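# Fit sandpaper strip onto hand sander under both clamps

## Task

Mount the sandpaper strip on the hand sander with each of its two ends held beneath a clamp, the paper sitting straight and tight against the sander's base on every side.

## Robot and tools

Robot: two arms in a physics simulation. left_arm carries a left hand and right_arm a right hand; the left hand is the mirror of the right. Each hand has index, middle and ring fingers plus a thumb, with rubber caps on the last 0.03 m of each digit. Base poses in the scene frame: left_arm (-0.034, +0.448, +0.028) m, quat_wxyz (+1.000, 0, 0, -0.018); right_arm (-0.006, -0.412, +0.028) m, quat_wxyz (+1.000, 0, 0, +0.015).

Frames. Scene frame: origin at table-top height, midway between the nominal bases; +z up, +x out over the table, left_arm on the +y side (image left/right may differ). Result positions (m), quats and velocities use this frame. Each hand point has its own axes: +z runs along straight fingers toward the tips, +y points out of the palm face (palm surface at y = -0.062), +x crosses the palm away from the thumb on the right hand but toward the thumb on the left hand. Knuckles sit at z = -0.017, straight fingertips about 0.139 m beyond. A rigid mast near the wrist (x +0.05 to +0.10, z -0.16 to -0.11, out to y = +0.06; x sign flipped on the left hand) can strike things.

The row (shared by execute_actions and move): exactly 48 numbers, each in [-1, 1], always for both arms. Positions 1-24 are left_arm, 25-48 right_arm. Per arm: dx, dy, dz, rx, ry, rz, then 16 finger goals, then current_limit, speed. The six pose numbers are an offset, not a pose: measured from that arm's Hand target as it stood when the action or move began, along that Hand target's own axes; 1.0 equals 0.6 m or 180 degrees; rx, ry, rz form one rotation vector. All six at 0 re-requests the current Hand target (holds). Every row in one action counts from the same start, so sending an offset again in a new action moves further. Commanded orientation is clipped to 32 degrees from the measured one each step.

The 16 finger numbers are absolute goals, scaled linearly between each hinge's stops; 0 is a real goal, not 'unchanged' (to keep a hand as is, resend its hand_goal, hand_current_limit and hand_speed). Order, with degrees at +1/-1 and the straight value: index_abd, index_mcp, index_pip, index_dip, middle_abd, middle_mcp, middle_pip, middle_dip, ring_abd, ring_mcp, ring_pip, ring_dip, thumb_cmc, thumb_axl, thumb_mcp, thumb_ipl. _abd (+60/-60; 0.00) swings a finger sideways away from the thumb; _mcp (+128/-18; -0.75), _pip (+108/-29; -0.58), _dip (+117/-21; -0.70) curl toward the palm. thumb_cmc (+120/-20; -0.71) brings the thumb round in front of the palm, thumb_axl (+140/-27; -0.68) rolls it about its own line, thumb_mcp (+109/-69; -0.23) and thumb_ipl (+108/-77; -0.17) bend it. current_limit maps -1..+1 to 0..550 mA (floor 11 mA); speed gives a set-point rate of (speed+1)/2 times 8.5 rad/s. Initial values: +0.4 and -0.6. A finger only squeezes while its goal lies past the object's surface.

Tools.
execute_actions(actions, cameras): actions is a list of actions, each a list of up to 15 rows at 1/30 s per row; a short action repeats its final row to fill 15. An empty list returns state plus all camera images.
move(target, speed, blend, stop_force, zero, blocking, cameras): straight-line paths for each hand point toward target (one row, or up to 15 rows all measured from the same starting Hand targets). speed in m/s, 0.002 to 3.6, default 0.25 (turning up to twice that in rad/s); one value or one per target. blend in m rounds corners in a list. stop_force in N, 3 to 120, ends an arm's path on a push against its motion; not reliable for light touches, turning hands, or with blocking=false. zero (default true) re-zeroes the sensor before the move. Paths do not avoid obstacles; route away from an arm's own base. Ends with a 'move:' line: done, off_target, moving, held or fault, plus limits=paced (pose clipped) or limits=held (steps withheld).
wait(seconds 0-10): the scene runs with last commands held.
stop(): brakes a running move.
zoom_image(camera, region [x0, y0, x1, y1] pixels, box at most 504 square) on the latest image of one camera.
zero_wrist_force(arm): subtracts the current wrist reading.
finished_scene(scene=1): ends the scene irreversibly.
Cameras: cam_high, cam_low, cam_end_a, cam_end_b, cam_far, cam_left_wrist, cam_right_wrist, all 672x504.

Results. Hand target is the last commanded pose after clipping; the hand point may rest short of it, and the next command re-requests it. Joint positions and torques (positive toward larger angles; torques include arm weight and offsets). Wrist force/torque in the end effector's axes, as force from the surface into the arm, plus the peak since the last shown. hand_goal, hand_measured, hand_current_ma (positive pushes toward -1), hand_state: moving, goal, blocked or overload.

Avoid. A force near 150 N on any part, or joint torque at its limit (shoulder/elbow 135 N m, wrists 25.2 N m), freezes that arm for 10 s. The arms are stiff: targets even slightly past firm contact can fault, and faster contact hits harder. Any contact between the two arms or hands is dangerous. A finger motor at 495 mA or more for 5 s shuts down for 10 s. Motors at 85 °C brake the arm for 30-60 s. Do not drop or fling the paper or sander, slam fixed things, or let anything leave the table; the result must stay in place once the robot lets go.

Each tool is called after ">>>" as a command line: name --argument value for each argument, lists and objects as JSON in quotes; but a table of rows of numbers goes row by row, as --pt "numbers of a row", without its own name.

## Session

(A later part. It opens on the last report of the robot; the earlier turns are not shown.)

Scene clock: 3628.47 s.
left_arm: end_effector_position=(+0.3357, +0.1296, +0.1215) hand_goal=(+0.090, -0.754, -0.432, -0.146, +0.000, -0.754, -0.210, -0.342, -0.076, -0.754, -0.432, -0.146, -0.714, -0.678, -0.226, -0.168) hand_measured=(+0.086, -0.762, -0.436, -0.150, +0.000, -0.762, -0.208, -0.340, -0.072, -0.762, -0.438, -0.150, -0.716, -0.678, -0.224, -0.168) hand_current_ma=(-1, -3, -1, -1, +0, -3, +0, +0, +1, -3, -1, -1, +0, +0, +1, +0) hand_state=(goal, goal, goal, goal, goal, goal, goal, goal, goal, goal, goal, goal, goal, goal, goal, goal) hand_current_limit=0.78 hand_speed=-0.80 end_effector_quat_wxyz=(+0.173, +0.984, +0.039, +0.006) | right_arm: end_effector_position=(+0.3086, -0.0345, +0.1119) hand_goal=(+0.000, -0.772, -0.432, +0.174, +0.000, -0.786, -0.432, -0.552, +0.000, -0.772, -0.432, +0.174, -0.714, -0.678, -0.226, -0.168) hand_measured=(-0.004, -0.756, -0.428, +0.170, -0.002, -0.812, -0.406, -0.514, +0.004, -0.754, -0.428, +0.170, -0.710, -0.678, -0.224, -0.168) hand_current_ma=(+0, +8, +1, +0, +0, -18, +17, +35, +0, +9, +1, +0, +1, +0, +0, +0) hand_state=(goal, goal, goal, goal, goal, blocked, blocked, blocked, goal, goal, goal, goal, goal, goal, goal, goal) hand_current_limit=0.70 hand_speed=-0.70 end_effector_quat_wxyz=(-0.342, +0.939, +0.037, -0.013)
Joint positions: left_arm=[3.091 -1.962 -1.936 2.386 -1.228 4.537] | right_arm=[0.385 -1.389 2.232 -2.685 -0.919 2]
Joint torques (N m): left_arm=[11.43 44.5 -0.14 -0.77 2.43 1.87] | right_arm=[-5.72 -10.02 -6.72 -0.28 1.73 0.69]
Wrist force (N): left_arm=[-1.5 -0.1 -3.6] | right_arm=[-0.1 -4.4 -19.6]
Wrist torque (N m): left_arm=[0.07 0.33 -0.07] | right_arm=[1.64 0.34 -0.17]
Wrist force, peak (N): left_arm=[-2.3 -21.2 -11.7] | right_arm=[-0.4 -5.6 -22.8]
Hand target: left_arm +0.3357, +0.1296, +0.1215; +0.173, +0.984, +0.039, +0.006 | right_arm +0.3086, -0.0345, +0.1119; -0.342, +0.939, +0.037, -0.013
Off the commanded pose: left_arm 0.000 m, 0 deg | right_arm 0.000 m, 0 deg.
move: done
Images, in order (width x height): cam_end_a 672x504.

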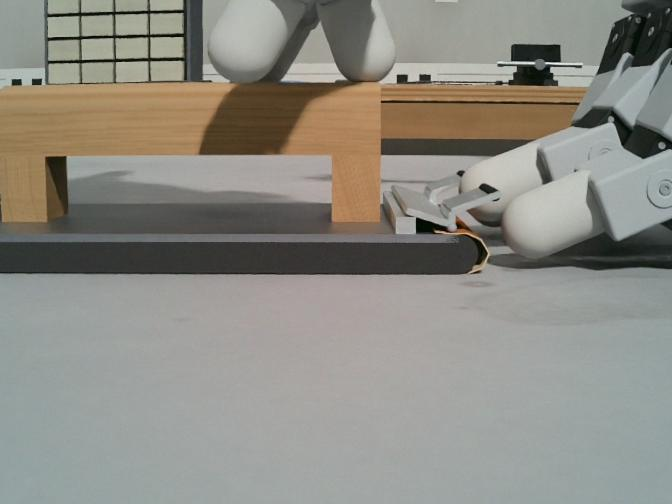

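>>> move --target '[0,0.0205,-0.00762,0,0,0,0.09,-0.753,-0.431,-0.145,0,-0.753,-0.209,-0.341,-0.075,-0.753,-0.431,-0.145,-0.714,-0.678,-0.226,-0.168,0.78,-0.8,0,0,0,0,0,0,0,-0.771,-0.431,0.174,0,-0.785,-0.431,-0.551,0,-0.771,-0.431,0.174,-0.714,-0.678,-0.226,-0.168,0.7,-0.7]' --speed 0.01 --cameras '["cam_end_a","cam_far"]'

>>> zoom_image --camera "cam_end_a" --region '[400, 130, 672, 300]'

>>> zoom_image --camera "cam_far" --region '[440, 170, 640, 330]'

Scene clock: 3635.03 s.
left_arm: end_effector_position=(+0.3365, +0.1198, +0.1299) hand_goal=(+0.090, -0.754, -0.432, -0.146, +0.000, -0.754, -0.210, -0.342, -0.076, -0.754, -0.432, -0.146, -0.714, -0.678, -0.226, -0.168) hand_measured=(+0.086, -0.798, -0.452, -0.150, +0.000, -0.762, -0.210, -0.340, -0.072, -0.798, -0.456, -0.152, -0.716, -0.678, -0.224, -0.168) hand_current_ma=(+0, -58, -12, -1, +0, -3, +0, +0, +1, -54, -18, -2, +0, +0, +1, +0) hand_state=(goal, blocked, goal, goal, goal, goal, goal, goal, goal, blocked, blocked, goal, goal, goal, goal, goal) hand_current_limit=0.78 hand_speed=-0.80 end_effector_quat_wxyz=(+0.173, +0.984, +0.039, +0.006) | right_arm: end_effector_position=(+0.3086, -0.0345, +0.1119) hand_goal=(+0.000, -0.772, -0.432, +0.174, +0.000, -0.786, -0.432, -0.552, +0.000, -0.772, -0.432, +0.174, -0.714, -0.678, -0.226, -0.168) hand_measured=(-0.004, -0.756, -0.428, +0.170, -0.002, -0.812, -0.406, -0.514, +0.004, -0.754, -0.428, +0.170, -0.710, -0.678, -0.224, -0.168) hand_current_ma=(+0, +8, +1, +0, +0, -18, +17, +35, +0, +9, +1, +0, +1, +0, +0, +0) hand_state=(goal, goal, goal, goal, goal, blocked, blocked, blocked, goal, goal, goal, goal, goal, goal, goal, goal) hand_current_limit=0.70 hand_speed=-0.70 end_effector_quat_wxyz=(-0.342, +0.939, +0.037, -0.013)
Joint positions: left_arm=[3.064 -1.956 -1.913 2.366 -1.23 4.508] | right_arm=[0.385 -1.389 2.232 -2.685 -0.919 2]
Joint torques (N m): left_arm=[-10.52 46.85 26.01 -3.7 0.94 -1.53] | right_arm=[-6.75 -10.28 -9.08 -0.37 1.58 0.61]
Wrist force (N): left_arm=[-1.7 -5.0 -4.5] | right_arm=[-0.2 -5.2 -20.4]
Wrist torque (N m): left_arm=[0.48 0.29 0.15] | right_arm=[1.59 0.37 -0.19]
Wrist force, peak (N): left_arm=[-2.0 -5.0 -5.0] | right_arm=[0.0 -5.3 -21.0]
Hand target: left_arm +0.3365, +0.1197, +0.1300; +0.173, +0.984, +0.039, +0.006 | right_arm +0.3086, -0.0345, +0.1119; -0.342, +0.939, +0.037, -0.013
Off the commanded pose: left_arm 0.000 m, 0 deg | right_arm 0.000 m, 0 deg.
move: done
Images, in order (width x height): cam_end_a 672x504, cam_far 672x504.

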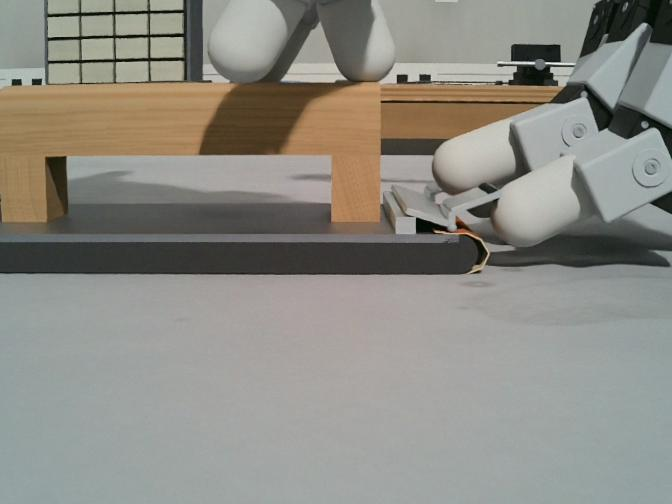

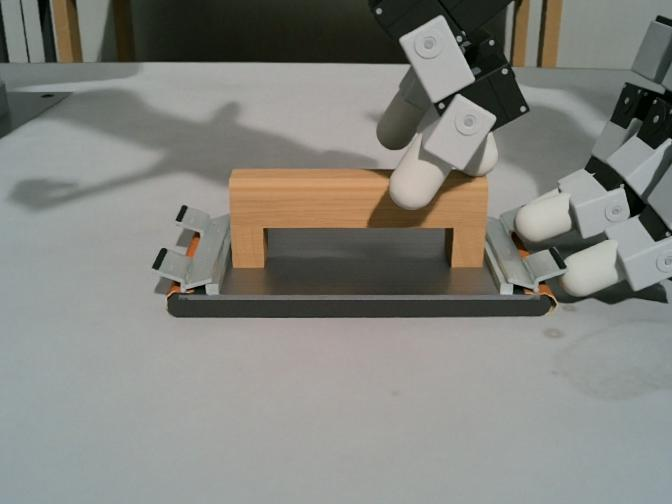

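Scaled by 1.853 from the camera's 672x504 image, which has a finer 960x720 frame.

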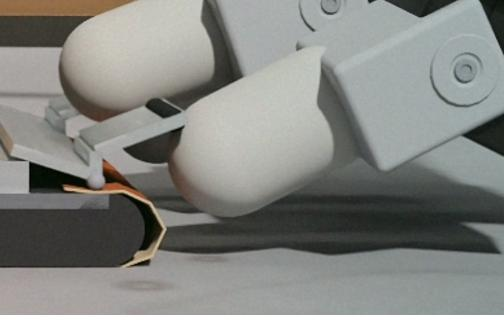

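Scaled by 2.520 from the camera's 672x504 image, which has a finer 960x720 frame.

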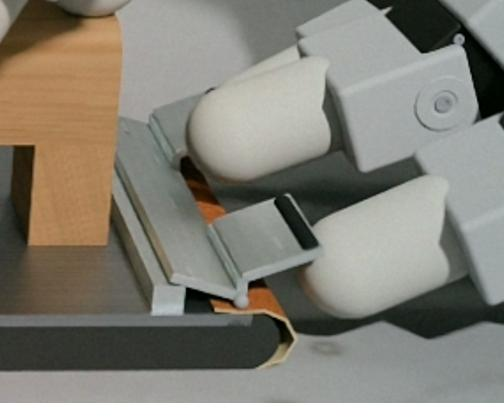

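>>> execute_actions --actions '[]' --cameras '["cam_far", "cam_end_a", "cam_end_b"]'

>>> zoom_image --camera "cam_far" --region '[440, 170, 640, 330]'

>>> zoom_image --camera "cam_end_a" --region '[400, 130, 672, 300]'

Scene clock: 3653.07 s.
left_arm: end_effector_position=(+0.3365, +0.1197, +0.1300) hand_goal=(+0.090, -0.754, -0.432, -0.146, +0.000, -0.754, -0.210, -0.342, -0.076, -0.754, -0.432, -0.146, -0.714, -0.678, -0.226, -0.168) hand_measured=(+0.086, -0.800, -0.452, -0.150, +0.000, -0.762, -0.210, -0.340, -0.072, -0.798, -0.456, -0.152, -0.716, -0.678, -0.224, -0.168) hand_current_ma=(+0, -59, -12, -1, +0, -3, +0, +0, +1, -55, -19, -2, +0, +0, +1, +0) hand_state=(goal, blocked, goal, goal, goal, goal, goal, goal, goal, blocked, blocked, goal, goal, goal, goal, goal) hand_current_limit=0.78 hand_speed=-0.80 end_effector_quat_wxyz=(+0.173, +0.984, +0.039, +0.006) | right_arm: end_effector_position=(+0.3086, -0.0345, +0.1119) hand_goal=(+0.000, -0.772, -0.432, +0.174, +0.000, -0.786, -0.432, -0.552, +0.000, -0.772, -0.432, +0.174, -0.714, -0.678, -0.226, -0.168) hand_measured=(-0.004, -0.756, -0.428, +0.170, -0.002, -0.812, -0.406, -0.514, +0.004, -0.754, -0.428, +0.170, -0.710, -0.678, -0.224, -0.168) hand_current_ma=(+0, +8, +1, +0, +0, -18, +17, +35, +0, +9, +1, +0, +1, +0, +0, +0) hand_state=(goal, goal, goal, goal, goal, blocked, blocked, blocked, goal, goal, goal, goal, goal, goal, goal, goal) hand_current_limit=0.70 hand_speed=-0.70 end_effector_quat_wxyz=(-0.342, +0.939, +0.037, -0.013)
Joint positions: left_arm=[3.064 -1.956 -1.913 2.366 -1.23 4.508] | right_arm=[0.385 -1.389 2.232 -2.685 -0.919 2]
Joint velocities: within noise
Joint torques (N m): left_arm=[-8.21 45.89 25.56 -3.42 1.31 -1.32] | right_arm=[-6.6 -10.79 -8.78 -0.12 1.37 0.51]
Motor temperatures (°C): left_arm=[30 30 29 35 35 39] | right_arm=[27 31 30 37 33 37]
Wrist force (N): left_arm=[-1.7 -5.4 -4.7] | right_arm=[-0.2 -5.2 -21.0]
Wrist torque (N m): left_arm=[0.41 0.31 0.15] | right_arm=[1.64 0.37 -0.18]
Wrist force, peak (N): left_arm=[-1.9 -5.5 -5.0] | right_arm=[0.1 -5.4 -21.1]
Hand target: left_arm +0.3365, +0.1197, +0.1300; +0.173, +0.984, +0.039, +0.006 | right_arm +0.3086, -0.0345, +0.1119; -0.342, +0.939, +0.037, -0.013
Off the commanded pose: left_arm 0.000 m, 0 deg | right_arm 0.000 m, 0 deg.
Images, in order (width x height): cam_end_a 672x504, cam_end_b 672x504, cam_far 672x504.

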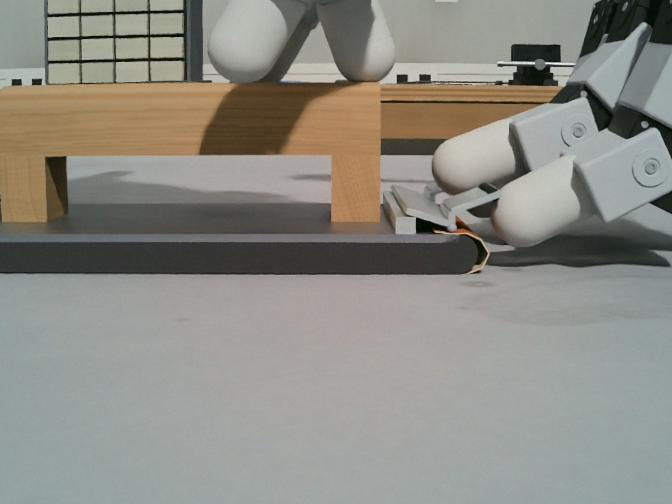

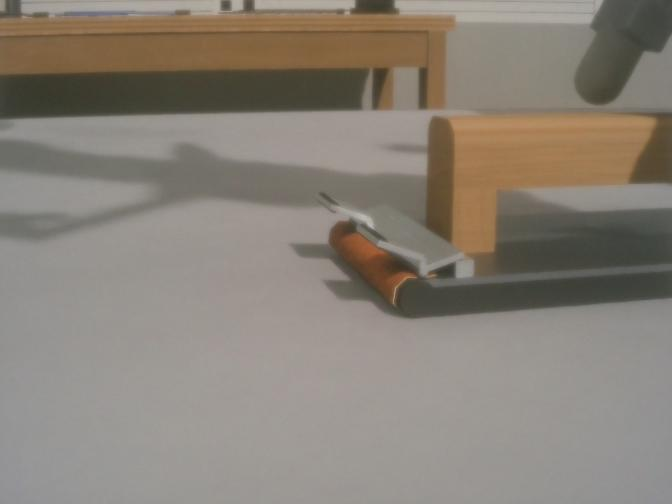

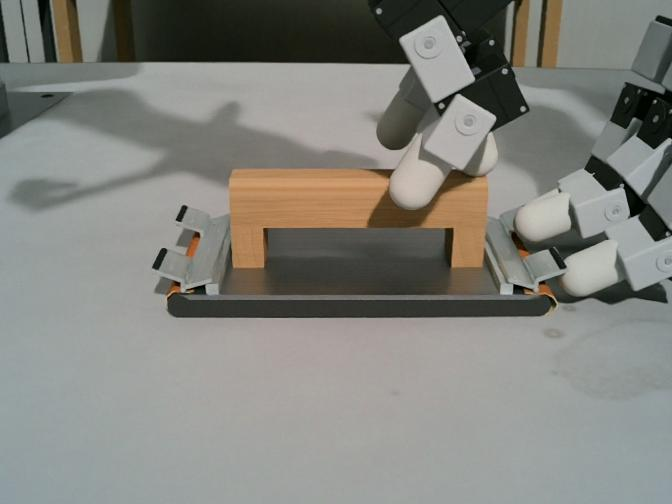

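Scaled by 2.520 from the camera's 672x504 image, which has a finer 960x720 frame.

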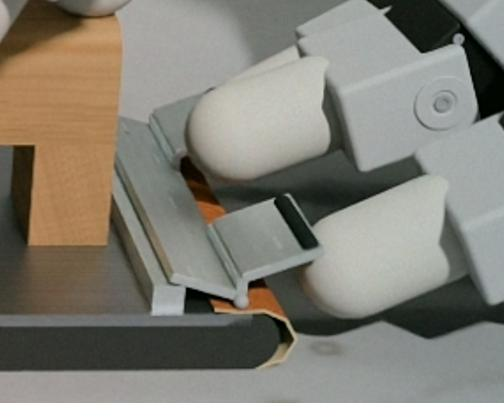

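Scaled by 1.853 from the camera's 672x504 image, which has a finer 960x720 frame.

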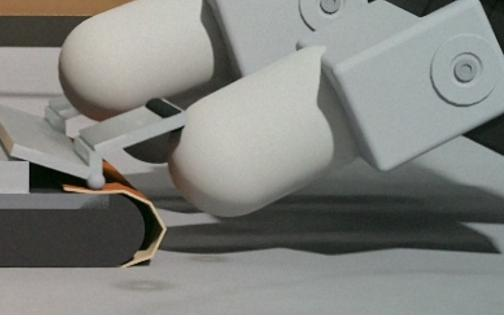

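>>> move --pt "0 -0.0627 -0.0228 0 0 0 0.09 -0.753 -0.431 -0.145 0 -0.753 -0.209 -0.341 -0.075 -0.753 -0.431 -0.145 -0.714 -0.678 -0.226 -0.168 0.78 -0.8 0 0 0 0 0 0 0 -0.771 -0.431 0.174 0 -0.785 -0.431 -0.551 0 -0.771 -0.431 0.174 -0.714 -0.678 -0.226 -0.168 0.7 -0.7" --pt "0 -0.0627 -0.16 0 0 0 0.09 -0.753 -0.431 -0.145 0 -0.753 -0.209 -0.341 -0.075 -0.753 -0.431 -0.145 -0.714 -0.678 -0.226 -0.168 0.78 -0.8 0 0 0 0 0 0 0 -0.771 -0.431 0.174 0 -0.785 -0.431 -0.551 0 -0.771 -0.431 0.174 -0.714 -0.678 -0.226 -0.168 0.7 -0.7" --speed '[0.05, 0.12]' --blend '[0.01, 0]' --cameras '["cam_far", "cam_end_a"]'

>>> zoom_image --camera "cam_far" --region '[510, 275, 570, 325]'

>>> zoom_image --camera "cam_far" --region '[155, 275, 215, 325]'

>>> zoom_image --camera "cam_end_a" --region '[440, 200, 520, 290]'

Scene clock: 3676.40 s.
left_arm: end_effector_position=(+0.3312, +0.1875, +0.2073) hand_goal=(+0.090, -0.754, -0.432, -0.146, +0.000, -0.754, -0.210, -0.342, -0.076, -0.754, -0.432, -0.146, -0.714, -0.678, -0.226, -0.168) hand_measured=(+0.086, -0.762, -0.436, -0.150, +0.000, -0.762, -0.210, -0.340, -0.072, -0.762, -0.438, -0.150, -0.716, -0.678, -0.224, -0.168) hand_current_ma=(+0, -3, -1, -1, +0, -3, +0, +0, +1, -3, -1, -1, +0, +0, +1, +0) hand_state=(goal, goal, goal, goal, goal, goal, goal, goal, goal, goal, goal, goal, goal, goal, goal, goal) hand_current_limit=0.78 hand_speed=-0.80 end_effector_quat_wxyz=(+0.173, +0.984, +0.039, +0.006) | right_arm: end_effector_position=(+0.3086, -0.0345, +0.1119) hand_goal=(+0.000, -0.772, -0.432, +0.174, +0.000, -0.786, -0.432, -0.552, +0.000, -0.772, -0.432, +0.174, -0.714, -0.678, -0.226, -0.168) hand_measured=(-0.004, -0.756, -0.428, +0.170, -0.002, -0.812, -0.406, -0.514, +0.004, -0.754, -0.428, +0.170, -0.710, -0.678, -0.224, -0.168) hand_current_ma=(+0, +8, +1, +0, +0, -18, +17, +35, +0, +9, +1, +0, +1, +0, +0, +0) hand_state=(goal, goal, goal, goal, goal, blocked, blocked, blocked, goal, goal, goal, goal, goal, goal, goal, goal) hand_current_limit=0.70 hand_speed=-0.70 end_effector_quat_wxyz=(-0.342, +0.939, +0.037, -0.013)
Joint positions: left_arm=[3.265 -1.784 -1.929 2.138 -1.223 4.722] | right_arm=[0.385 -1.389 2.232 -2.685 -0.919 2]
Joint torques (N m): left_arm=[10.01 38.26 25.76 -3.87 -0.47 1.95] | right_arm=[-3.64 -11.63 -9.55 -0.23 1.37 0.66]
Wrist force (N): left_arm=[-1.8 -0.4 -3.5] | right_arm=[-0.2 -5.2 -19.9]
Wrist torque (N m): left_arm=[0.01 0.36 -0.10] | right_arm=[1.55 0.35 -0.18]
Wrist force, peak (N): left_arm=[-1.8 -5.3 -5.2] | right_arm=[0.0 -5.4 -21.1]
Hand target: left_arm +0.3312, +0.1875, +0.2074; +0.173, +0.984, +0.039, +0.006 | right_arm +0.3086, -0.0345, +0.1119; -0.342, +0.939, +0.037, -0.013
Off the commanded pose: left_arm 0.000 m, 0 deg | right_arm 0.000 m, 0 deg.
move: done
Images, in order (width x height): cam_end_a 672x504, cam_far 672x504.

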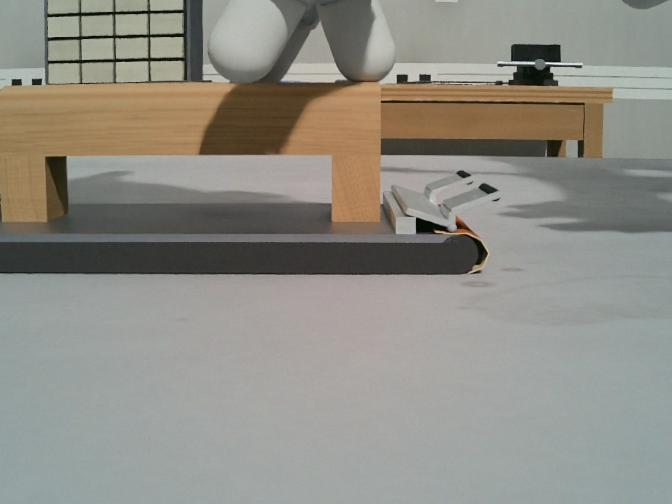

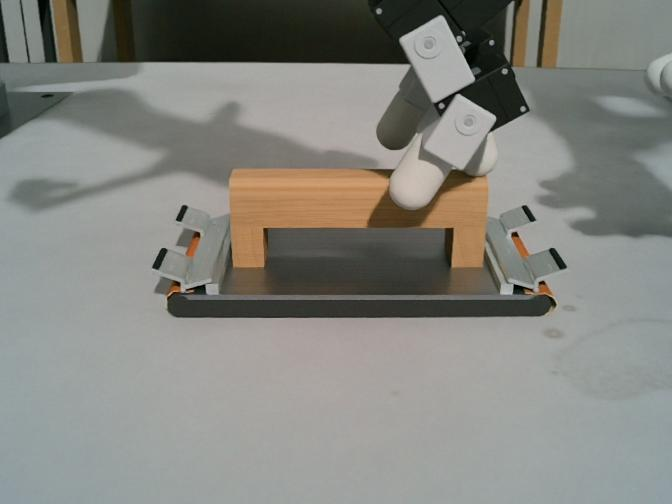

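Scaled by 8.400 from the camera's 672x504 image, which has a finer 960x720 frame.

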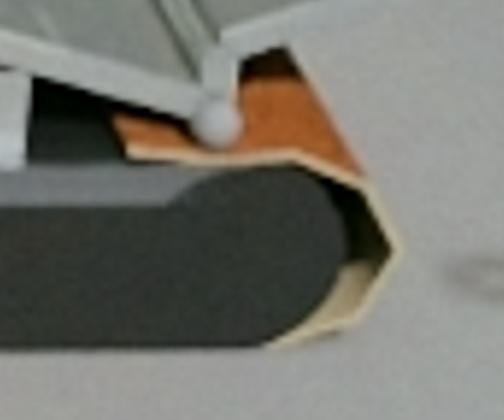

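Scaled by 8.400 from the camera's 672x504 image, which has a finer 960x720 frame.

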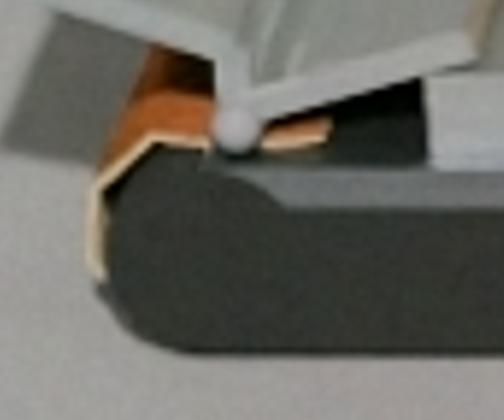

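Scaled by 5.600 from the camera's 672x504 image, which has a finer 960x720 frame.

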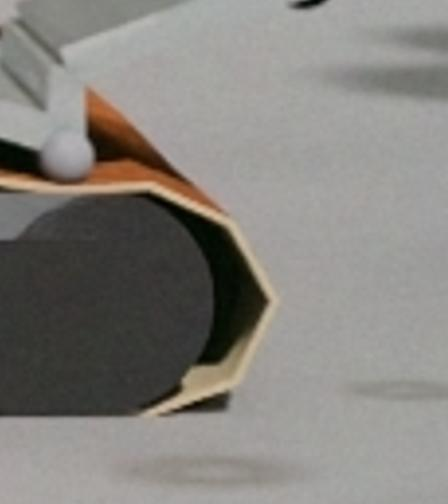

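>>> move --target '[0,0,0,0,0,0,0.09,-0.753,-0.431,-0.145,0,-0.753,-0.209,-0.341,-0.075,-0.753,-0.431,-0.145,-0.714,-0.678,-0.226,-0.168,0.78,-0.8, 0,-0.00383,0.00322,0,0,0,0,-0.771,-0.431,0.174,0,-0.785,-0.431,-0.551,0,-0.771,-0.431,0.174,-0.714,-0.678,-0.226,-0.168,0.7,-0.7]' --speed 0.01 --cameras '["cam_far"]'

>>> zoom_image --camera "cam_far" --region '[510, 275, 570, 325]'

>>> zoom_image --camera "cam_far" --region '[155, 275, 215, 325]'

Scene clock: 3714.77 s.
left_arm: end_effector_position=(+0.3312, +0.1875, +0.2074) hand_goal=(+0.090, -0.754, -0.432, -0.146, +0.000, -0.754, -0.210, -0.342, -0.076, -0.754, -0.432, -0.146, -0.714, -0.678, -0.226, -0.168) hand_measured=(+0.086, -0.762, -0.436, -0.150, +0.000, -0.762, -0.210, -0.340, -0.072, -0.762, -0.438, -0.150, -0.716, -0.678, -0.224, -0.168) hand_current_ma=(+0, -3, -1, -1, +0, -3, +0, +0, +1, -3, -1, -1, +0, +0, +1, +0) hand_state=(goal, goal, goal, goal, goal, goal, goal, goal, goal, goal, goal, goal, goal, goal, goal, goal) hand_current_limit=0.78 hand_speed=-0.80 end_effector_quat_wxyz=(+0.173, +0.984, +0.039, +0.006) | right_arm: end_effector_position=(+0.3084, -0.0316, +0.1119) hand_goal=(+0.000, -0.772, -0.432, +0.174, +0.000, -0.786, -0.432, -0.552, +0.000, -0.772, -0.432, +0.174, -0.714, -0.678, -0.226, -0.168) hand_measured=(-0.004, -0.756, -0.428, +0.170, -0.002, -0.820, -0.384, -0.486, +0.004, -0.754, -0.428, +0.170, -0.710, -0.678, -0.224, -0.168) hand_current_ma=(+0, +8, +1, +0, +0, -31, +52, +89, +0, +9, +1, +0, +1, +0, +0, +0) hand_state=(goal, goal, goal, goal, goal, blocked, blocked, blocked, goal, goal, goal, goal, goal, goal, goal, goal) hand_current_limit=0.70 hand_speed=-0.70 end_effector_quat_wxyz=(-0.342, +0.939, +0.037, -0.013)
Joint positions: left_arm=[3.265 -1.784 -1.929 2.138 -1.223 4.722] | right_arm=[0.391 -1.384 2.228 -2.69 -0.921 2.008]
Joint torques (N m): left_arm=[11.86 40.83 27.04 -3.91 -0.24 1.76] | right_arm=[14.34 -0.1 -12.89 -1.08 -1.95 1.57]
Wrist force (N): left_arm=[-1.8 -0.2 -3.6] | right_arm=[-0.1 -8.3 -32.5]
Wrist torque (N m): left_arm=[0.03 0.35 -0.10] | right_arm=[2.50 0.57 -0.23]
Wrist force, peak (N): left_arm=[-1.8 -0.1 -4.0] | right_arm=[-0.1 -8.3 -32.5]
Hand target: left_arm +0.3312, +0.1875, +0.2074; +0.173, +0.984, +0.039, +0.006 | right_arm +0.3083, -0.0315, +0.1119; -0.342, +0.939, +0.037, -0.013
Off the commanded pose: left_arm 0.000 m, 0 deg | right_arm 0.000 m, 0 deg.
move: done
Images, in order (width x height): cam_far 672x504.

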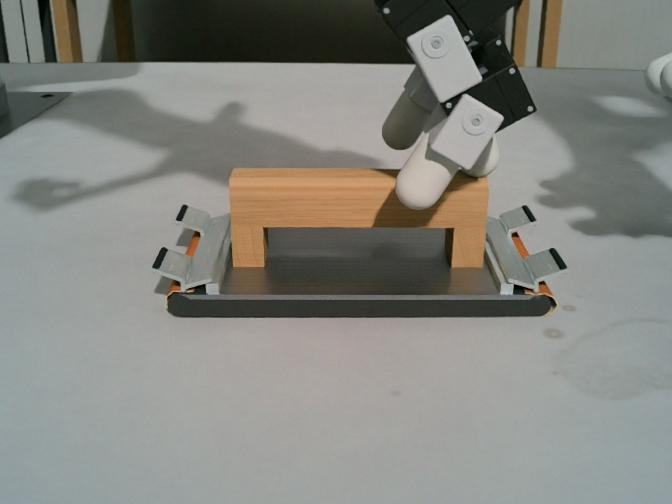

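Scaled by 8.400 from the camera's 672x504 image, which has a finer 960x720 frame.

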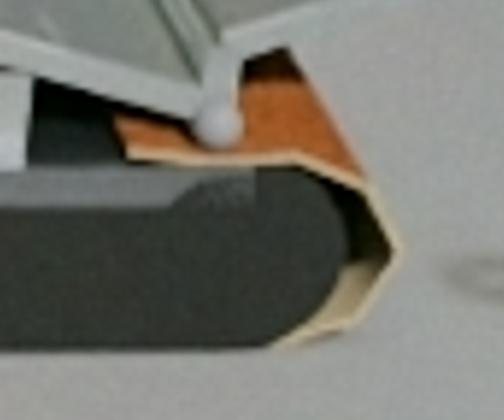

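Scaled by 8.400 from the camera's 672x504 image, which has a finer 960x720 frame.

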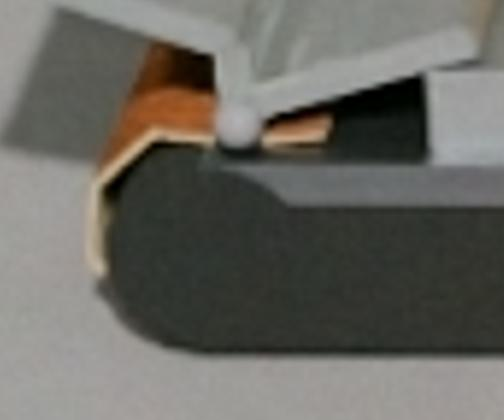

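>>> move --pt "0 0 0 0 0 0 0.09 -0.753 -0.431 -0.145 0 -0.753 -0.209 -0.341 -0.075 -0.753 -0.431 -0.145 -0.714 -0.678 -0.226 -0.168 0.78 -0.8 0 -0.0194 -0.049 0 0 0 0 -0.771 -0.431 0.174 0 -0.785 -0.431 -0.551 0 -0.771 -0.431 0.174 -0.714 -0.678 -0.226 -0.168 0.7 -0.7" --pt "0 0 0 0 0 0 0.09 -0.753 -0.431 -0.145 0 -0.753 -0.209 -0.341 -0.075 -0.753 -0.431 -0.145 -0.714 -0.678 -0.226 -0.168 0.78 -0.8 0 0.1394 -0.1823 0 0 0 0 -0.771 -0.431 0.174 0 -0.785 -0.431 -0.551 0 -0.771 -0.431 0.174 -0.714 -0.678 -0.226 -0.168 0.7 -0.7" --pt "0 0 0 0 0 0 0.09 -0.753 -0.431 -0.145 0 -0.753 -0.209 -0.341 -0.075 -0.753 -0.431 -0.145 -0.714 -0.678 -0.226 -0.168 0.78 -0.8 0 0.1838 -0.1295 0 0 0 0 -0.771 -0.431 0.174 0 -0.785 -0.431 -0.551 0 -0.771 -0.431 0.174 -0.714 -0.678 -0.226 -0.168 0.7 -0.7" --pt "0 0 0 0 0 0 0.09 -0.753 -0.431 -0.145 0 -0.753 -0.209 -0.341 -0.075 -0.753 -0.431 -0.145 -0.714 -0.678 -0.226 -0.168 0.78 -0.8 0 0.1659 -0.1145 0 0 0 0 -0.771 -0.431 0.174 0 -0.785 -0.431 -0.551 0 -0.771 -0.431 0.174 -0.714 -0.678 -0.226 -0.168 0.7 -0.7" --speed '[0.08, 0.15, 0.1, 0.04]' --blend '[0.01, 0.01, 0, 0]' --cameras '["cam_far", "cam_end_b"]'

>>> zoom_image --camera "cam_far" --region '[120, 190, 290, 330]'

>>> zoom_image --camera "cam_end_b" --region '[270, 60, 540, 340]'

Scene clock: 3737.17 s.
left_arm: end_effector_position=(+0.3312, +0.1875, +0.2074) hand_goal=(+0.090, -0.754, -0.432, -0.146, +0.000, -0.754, -0.210, -0.342, -0.076, -0.754, -0.432, -0.146, -0.714, -0.678, -0.226, -0.168) hand_measured=(+0.086, -0.762, -0.436, -0.150, +0.000, -0.762, -0.210, -0.340, -0.072, -0.762, -0.438, -0.150, -0.716, -0.678, -0.224, -0.168) hand_current_ma=(+0, -3, -1, -1, +0, -3, +0, +0, +1, -3, -1, -1, +0, +0, +1, +0) hand_state=(goal, goal, goal, goal, goal, goal, goal, goal, goal, goal, goal, goal, goal, goal, goal, goal) hand_current_limit=0.78 hand_speed=-0.80 end_effector_quat_wxyz=(+0.173, +0.984, +0.039, +0.006) | right_arm: end_effector_position=(+0.3178, -0.1516, +0.1005) hand_goal=(+0.000, -0.772, -0.432, +0.174, +0.000, -0.786, -0.432, -0.552, +0.000, -0.772, -0.432, +0.174, -0.714, -0.678, -0.226, -0.168) hand_measured=(-0.004, -0.756, -0.428, +0.170, -0.012, -0.926, -0.282, -0.354, +0.004, -0.754, -0.428, +0.170, -0.710, -0.678, -0.224, -0.168) hand_current_ma=(+0, +8, +1, +0, -3, -380, +383, +467, +0, +9, +1, +0, +1, +0, +0, +0) hand_state=(goal, goal, goal, goal, goal, blocked, blocked, blocked, goal, goal, goal, goal, goal, goal, goal, goal) hand_current_limit=0.70 hand_speed=-0.70 end_effector_quat_wxyz=(-0.342, +0.939, +0.037, -0.013)
Joint positions: left_arm=[3.265 -1.784 -1.929 2.138 -1.223 4.722] | right_arm=[0.098 -1.554 2.381 -2.441 -0.874 1.637]
Joint torques (N m): left_arm=[11.2 39.44 27.11 -3.81 -0.31 1.89] | right_arm=[23.57 17.99 0.44 3.25 -3.54 1.94]
Wrist force (N): left_arm=[-1.8 -0.3 -3.5] | right_arm=[0.9 -15.8 -75.2]
Wrist torque (N m): left_arm=[0.03 0.35 -0.10] | right_arm=[6.23 1.58 -0.40]
Wrist force, peak (N): left_arm=[-2.1 0.1 -4.0] | right_arm=[0.8 -15.9 -84.4]
Hand target: left_arm +0.3312, +0.1875, +0.2074; +0.173, +0.984, +0.039, +0.006 | right_arm +0.3178, -0.1516, +0.1005; -0.342, +0.939, +0.037, -0.013
Off the commanded pose: left_arm 0.000 m, 0 deg | right_arm 0.000 m, 0 deg.
move: done
Images, in order (width x height): cam_end_b 672x504, cam_far 672x504.

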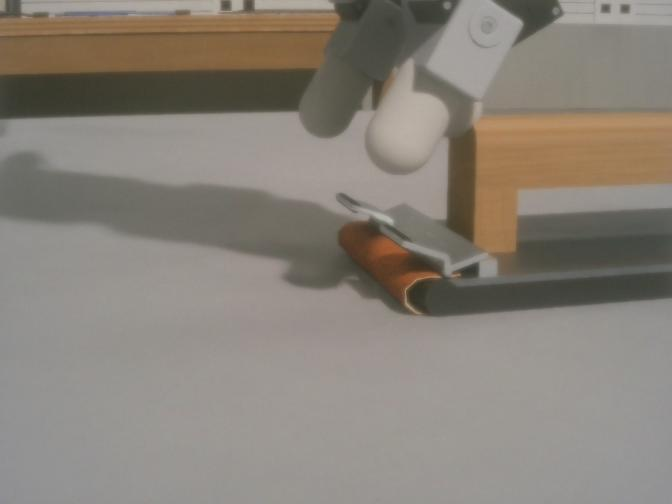

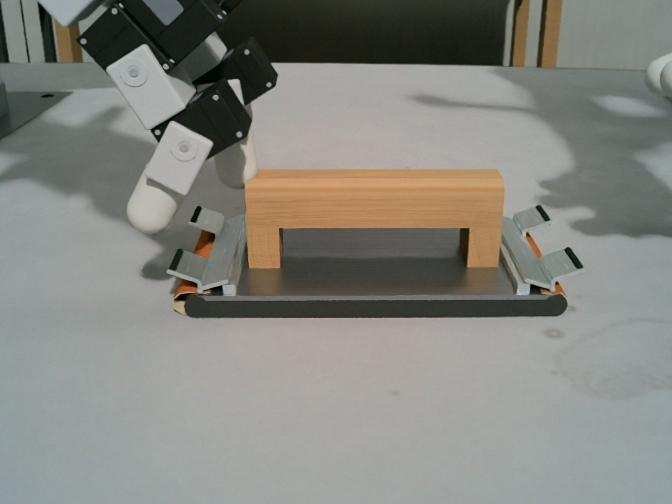

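Scaled by 2.965 from the camera's 672x504 image, which has a finer 960x720 frame.

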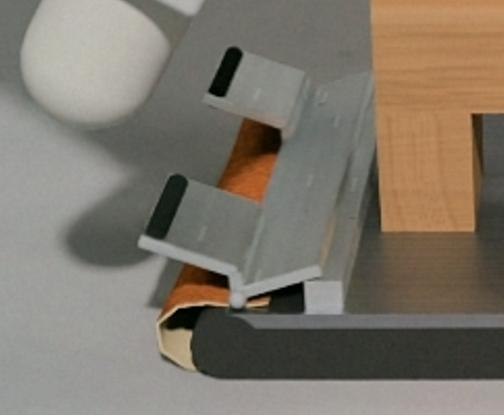

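Scaled by 1.800 from the camera's 672x504 image, which has a finer 960x720 frame.

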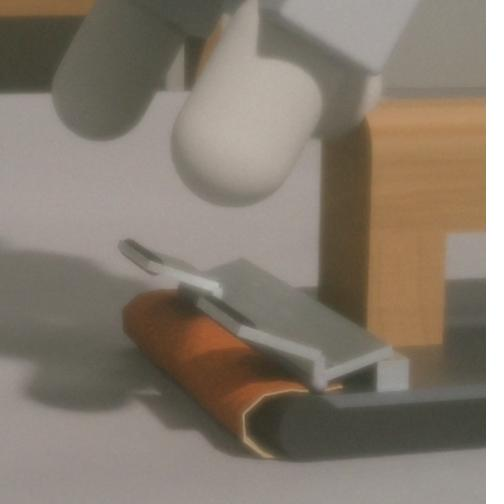

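>>> move --target '[0,0,0,0,0,0,0.09,-0.753,-0.431,-0.145,0,-0.753,-0.209,-0.341,-0.075,-0.753,-0.431,-0.145,-0.714,-0.678,-0.226,-0.168,0.78,-0.8, 0,0.0255,-0.0214,0,0,0,0,-0.771,-0.431,0.174,0,-0.785,-0.431,-0.551,0,-0.771,-0.431,0.174,-0.714,-0.678,-0.226,-0.168,0.7,-0.7]' --speed 0.04 --cameras '["cam_far", "cam_end_a"]'

>>> zoom_image --camera "cam_far" --region '[525, 275, 585, 325]'

>>> zoom_image --camera "cam_far" --region '[165, 275, 225, 325]'

>>> zoom_image --camera "cam_end_a" --region '[440, 170, 560, 290]'

Scene clock: 3745.70 s.
left_arm: end_effector_position=(+0.3312, +0.1875, +0.2074) hand_goal=(+0.090, -0.754, -0.432, -0.146, +0.000, -0.754, -0.210, -0.342, -0.076, -0.754, -0.432, -0.146, -0.714, -0.678, -0.226, -0.168) hand_measured=(+0.086, -0.762, -0.436, -0.150, +0.000, -0.762, -0.210, -0.340, -0.072, -0.762, -0.438, -0.150, -0.716, -0.678, -0.224, -0.168) hand_current_ma=(+0, -3, -1, -1, +0, -3, +0, +0, +1, -3, -1, -1, +0, +0, +1, +0) hand_state=(goal, goal, goal, goal, goal, goal, goal, goal, goal, goal, goal, goal, goal, goal, goal, goal) hand_current_limit=0.78 hand_speed=-0.80 end_effector_quat_wxyz=(+0.173, +0.984, +0.039, +0.006) | right_arm: end_effector_position=(+0.3193, -0.1714, +0.1005) hand_goal=(+0.000, -0.772, -0.432, +0.174, +0.000, -0.786, -0.432, -0.552, +0.000, -0.772, -0.432, +0.174, -0.714, -0.678, -0.226, -0.168) hand_measured=(-0.004, -0.756, -0.428, +0.170, -0.004, -0.780, -0.432, -0.550, +0.004, -0.754, -0.428, +0.170, -0.710, -0.678, -0.224, -0.168) hand_current_ma=(+0, +8, +1, +0, +0, +1, +0, +0, +0, +9, +1, +0, +1, +0, +0, +0) hand_state=(goal, goal, goal, goal, goal, goal, goal, goal, goal, goal, goal, goal, goal, goal, goal, goal) hand_current_limit=0.70 hand_speed=-0.70 end_effector_quat_wxyz=(-0.342, +0.939, +0.037, -0.013)
Joint positions: left_arm=[3.265 -1.784 -1.929 2.138 -1.223 4.722] | right_arm=[0.044 -1.583 2.394 -2.379 -0.873 1.566]
Joint torques (N m): left_arm=[9.82 38.91 26.48 -3.72 -0.22 1.79] | right_arm=[-10.02 -25.38 -8.79 -1.47 2.87 -2.07]
Wrist force (N): left_arm=[-1.6 -0.3 -3.6] | right_arm=[-0.1 0.1 0.2]
Wrist torque (N m): left_arm=[0.02 0.33 -0.08] | right_arm=[-0.03 -0.04 0.06]
Wrist force, peak (N): left_arm=[-2.0 -0.3 -4.1] | right_arm=[0.7 -16.3 -76.1]
Hand target: left_arm +0.3312, +0.1875, +0.2074; +0.173, +0.984, +0.039, +0.006 | right_arm +0.3193, -0.1715, +0.1005; -0.342, +0.939, +0.037, -0.013
Off the commanded pose: left_arm 0.000 m, 0 deg | right_arm 0.000 m, 0 deg.
move: done
Images, in order (width x height): cam_end_a 672x504, cam_far 672x504.

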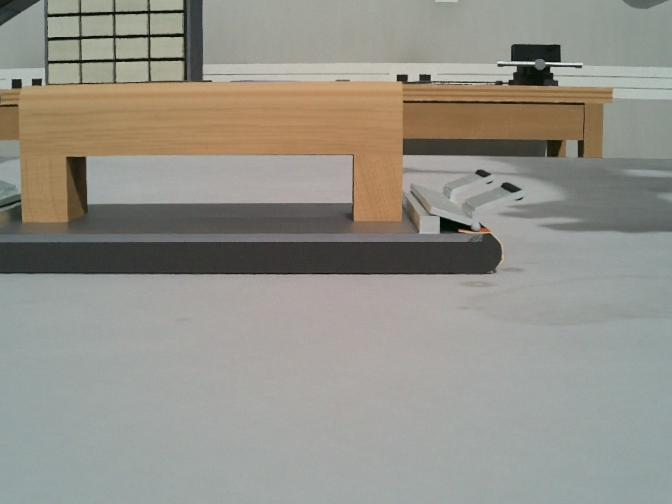

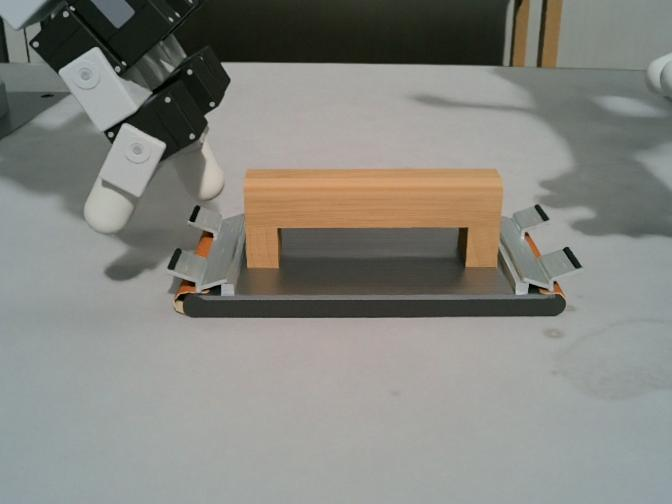

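Scaled by 8.400 from the camera's 672x504 image, which has a finer 960x720 frame.

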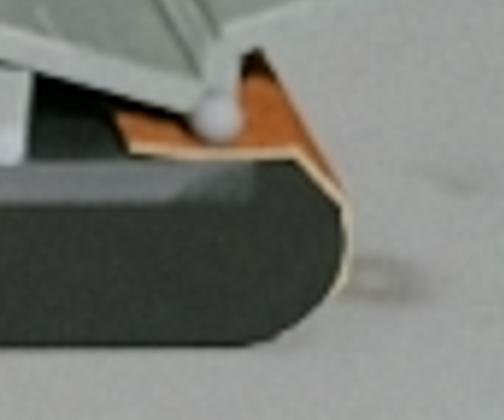

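Scaled by 8.400 from the camera's 672x504 image, which has a finer 960x720 frame.

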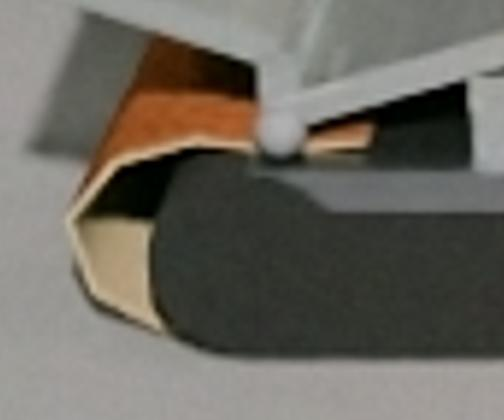

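Scaled by 4.200 from the camera's 672x504 image, which has a finer 960x720 frame.

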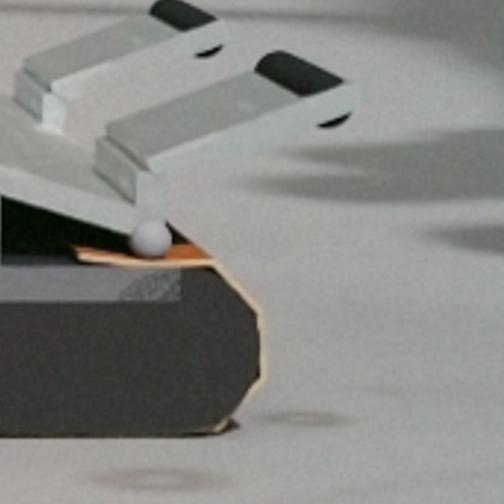

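>>> move --pt "-0.0032 0.0621 0.1262 0 0 0 0 0.068 -0.431 -0.5 0 -0.753 -0.209 -0.341 0 0.068 -0.431 -0.5 -0.714 -0.678 -0.226 -0.168 0.78 -0.6 0 0 0 0 0 0 0 -0.771 -0.431 0.174 0 -0.785 -0.431 -0.551 0 -0.771 -0.431 0.174 -0.714 -0.678 -0.226 -0.168 0.7 -0.7" --pt "-0.0032 0.0831 0.1339 0 0 0 0 0.068 -0.431 -0.5 0 -0.753 -0.209 -0.341 0 0.068 -0.431 -0.5 -0.714 -0.678 -0.226 -0.168 0.78 -0.6 0 0 0 0 0 0 0 -0.771 -0.431 0.174 0 -0.785 -0.431 -0.551 0 -0.771 -0.431 0.174 -0.714 -0.678 -0.226 -0.168 0.7 -0.7" --speed '[0.12, 0.03]' --blend '[0, 0]' --cameras '["cam_far", "cam_end_a"]'

>>> zoom_image --camera "cam_end_a" --region '[380, 60, 620, 290]'

Scene clock: 3797.10 s.
left_arm: end_effector_position=(+0.3351, +0.1135, +0.1489) hand_goal=(+0.000, +0.068, -0.432, -0.500, +0.000, -0.754, -0.210, -0.342, +0.000, +0.068, -0.432, -0.500, -0.714, -0.678, -0.226, -0.168) hand_measured=(+0.002, +0.044, -0.436, -0.498, +0.000, -0.762, -0.210, -0.340, -0.004, +0.046, -0.438, -0.498, -0.716, -0.678, -0.224, -0.168) hand_current_ma=(+0, -18, -1, +0, +0, -3, +0, +0, +0, -16, -1, +0, +0, +0, +1, +0) hand_state=(goal, blocked, goal, goal, goal, goal, goal, goal, goal, blocked, goal, goal, goal, goal, goal, goal) hand_current_limit=0.78 hand_speed=-0.60 end_effector_quat_wxyz=(+0.173, +0.984, +0.039, +0.006) | right_arm: end_effector_position=(+0.3193, -0.1715, +0.1005) hand_goal=(+0.000, -0.772, -0.432, +0.174, +0.000, -0.786, -0.432, -0.552, +0.000, -0.772, -0.432, +0.174, -0.714, -0.678, -0.226, -0.168) hand_measured=(-0.004, -0.756, -0.428, +0.170, -0.004, -0.780, -0.432, -0.550, +0.004, -0.754, -0.428, +0.170, -0.710, -0.678, -0.224, -0.168) hand_current_ma=(+0, +8, +1, +0, +0, +1, +0, +0, +0, +9, +1, +0, +1, +0, +0, +0) hand_state=(goal, goal, goal, goal, goal, goal, goal, goal, goal, goal, goal, goal, goal, goal, goal, goal) hand_current_limit=0.70 hand_speed=-0.70 end_effector_quat_wxyz=(-0.342, +0.939, +0.037, -0.013)
Joint positions: left_arm=[3.046 -1.928 -1.89 2.322 -1.231 4.489] | right_arm=[0.044 -1.583 2.394 -2.379 -0.873 1.566]
Joint torques (N m): left_arm=[-8.04 18.38 23.54 -0.64 -0.17 -1.16] | right_arm=[-9.99 -26.43 -9.87 -1.26 2.73 -1.77]
Wrist force (N): left_arm=[-1.7 -0.3 -3.6] | right_arm=[0.1 0.3 0.1]
Wrist torque (N m): left_arm=[0.10 0.36 0.03] | right_arm=[0.01 -0.06 0.08]
Wrist force, peak (N): left_arm=[-1.8 -0.5 -4.7] | right_arm=[0.1 0.8 -0.1]
Hand target: left_arm +0.3351, +0.1134, +0.1489; +0.173, +0.984, +0.039, +0.006 | right_arm +0.3193, -0.1715, +0.1005; -0.342, +0.939, +0.037, -0.013
Off the commanded pose: left_arm 0.000 m, 0 deg | right_arm 0.000 m, 0 deg.
move: done
Images, in order (width x height): cam_end_a 672x504, cam_far 672x504.

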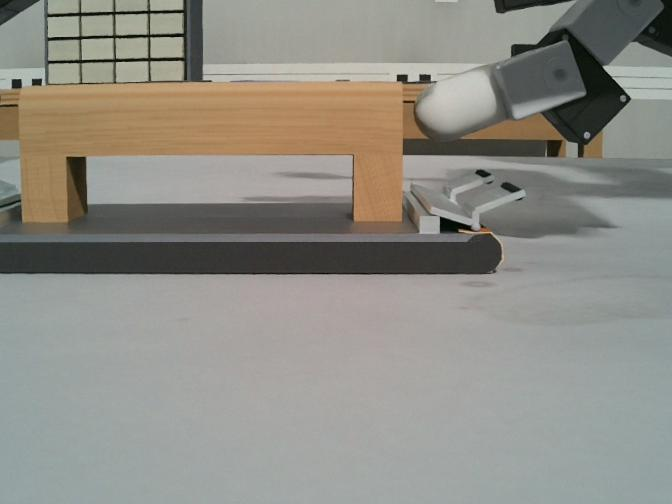

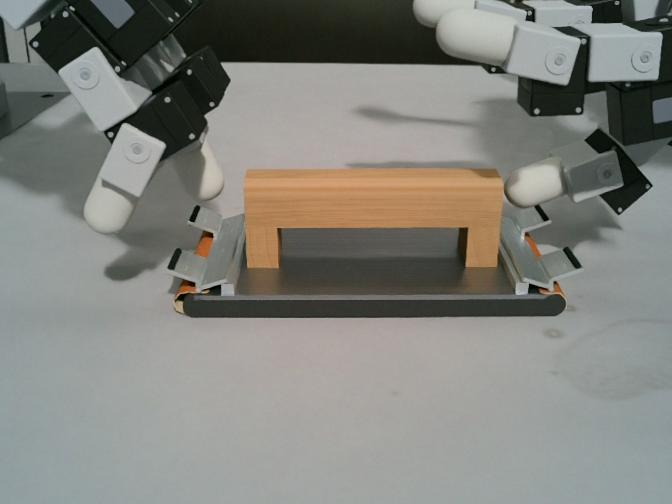

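Scaled by 2.100 from the camera's 672x504 image, which has a finer 960x720 frame.

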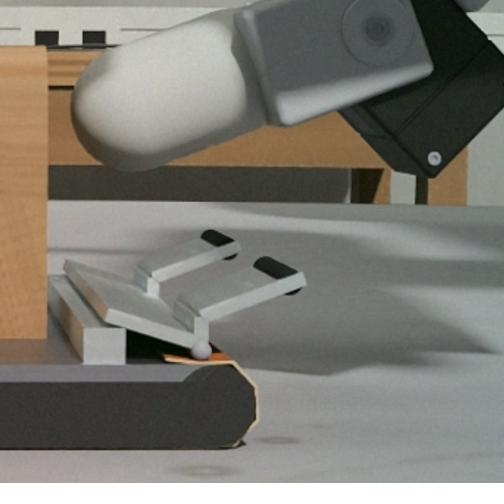

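>>> move --target '[0,0.0094,0.00342,0,0,0,0,0.068,-0.431,-0.5,0,-0.753,-0.209,-0.341,0,0.068,-0.431,-0.5,-0.714,-0.678,-0.226,-0.168,0.78,-0.6, 0,0,0,0,0,0,0,-0.771,-0.431,0.174,0,-0.785,-0.431,-0.551,0,-0.771,-0.431,0.174,-0.714,-0.678,-0.226,-0.168,0.7,-0.7]' --speed 0.015 --cameras '["cam_far"]'

>>> zoom_image --camera "cam_far" --region '[165, 275, 225, 325]'

Scene clock: 3801.33 s.
left_arm: end_effector_position=(+0.3356, +0.1075, +0.1489) hand_goal=(+0.000, +0.068, -0.432, -0.500, +0.000, -0.754, -0.210, -0.342, +0.000, +0.068, -0.432, -0.500, -0.714, -0.678, -0.226, -0.168) hand_measured=(+0.002, +0.044, -0.436, -0.498, +0.000, -0.762, -0.210, -0.340, -0.004, +0.046, -0.438, -0.498, -0.716, -0.678, -0.224, -0.168) hand_current_ma=(+0, -18, -1, +0, +0, -4, +0, +1, +0, -16, -1, +0, +0, +0, +1, +0) hand_state=(goal, blocked, goal, goal, goal, goal, goal, goal, goal, blocked, goal, goal, goal, goal, goal, goal) hand_current_limit=0.78 hand_speed=-0.60 end_effector_quat_wxyz=(+0.173, +0.984, +0.039, +0.006) | right_arm: end_effector_position=(+0.3193, -0.1715, +0.1005) hand_goal=(+0.000, -0.772, -0.432, +0.174, +0.000, -0.786, -0.432, -0.552, +0.000, -0.772, -0.432, +0.174, -0.714, -0.678, -0.226, -0.168) hand_measured=(-0.004, -0.756, -0.428, +0.170, -0.004, -0.780, -0.432, -0.550, +0.004, -0.754, -0.428, +0.170, -0.710, -0.678, -0.224, -0.168) hand_current_ma=(+0, +8, +1, +0, +0, +1, +0, +0, +0, +9, +1, +0, +1, +0, +0, +0) hand_state=(goal, goal, goal, goal, goal, goal, goal, goal, goal, goal, goal, goal, goal, goal, goal, goal) hand_current_limit=0.70 hand_speed=-0.70 end_effector_quat_wxyz=(-0.342, +0.939, +0.037, -0.013)
Joint positions: left_arm=[3.029 -1.934 -1.88 2.323 -1.232 4.472] | right_arm=[0.044 -1.583 2.394 -2.379 -0.873 1.566]
Joint torques (N m): left_arm=[-9.97 15.55 25.63 -0.5 -0.21 -1.22] | right_arm=[-9.73 -26.05 -11.64 -1.44 2.76 -1.77]
Wrist force (N): left_arm=[-1.7 -1.8 -4.6] | right_arm=[0.1 0.4 0.2]
Wrist torque (N m): left_arm=[0.21 0.32 0.08] | right_arm=[0.02 -0.08 0.09]
Wrist force, peak (N): left_arm=[-1.7 -1.2 -5.7] | right_arm=[0.1 0.6 0.4]
Hand target: left_arm +0.3356, +0.1074, +0.1489; +0.173, +0.984, +0.039, +0.006 | right_arm +0.3193, -0.1715, +0.1005; -0.342, +0.939, +0.037, -0.013
Off the commanded pose: left_arm 0.000 m, 0 deg | right_arm 0.000 m, 0 deg.
move: done
Images, in order (width x height): cam_far 672x504.

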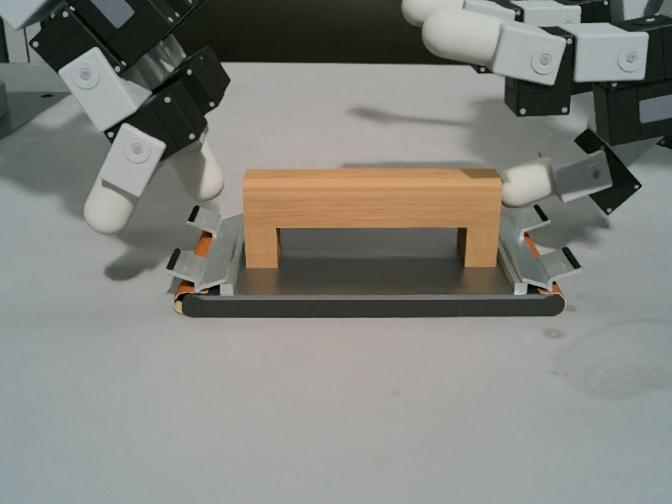

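Scaled by 8.400 from the camera's 672x504 image, which has a finer 960x720 frame.

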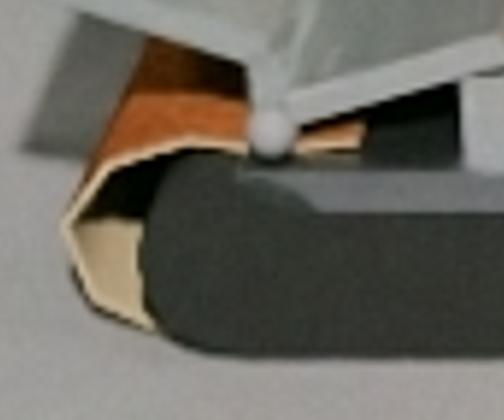

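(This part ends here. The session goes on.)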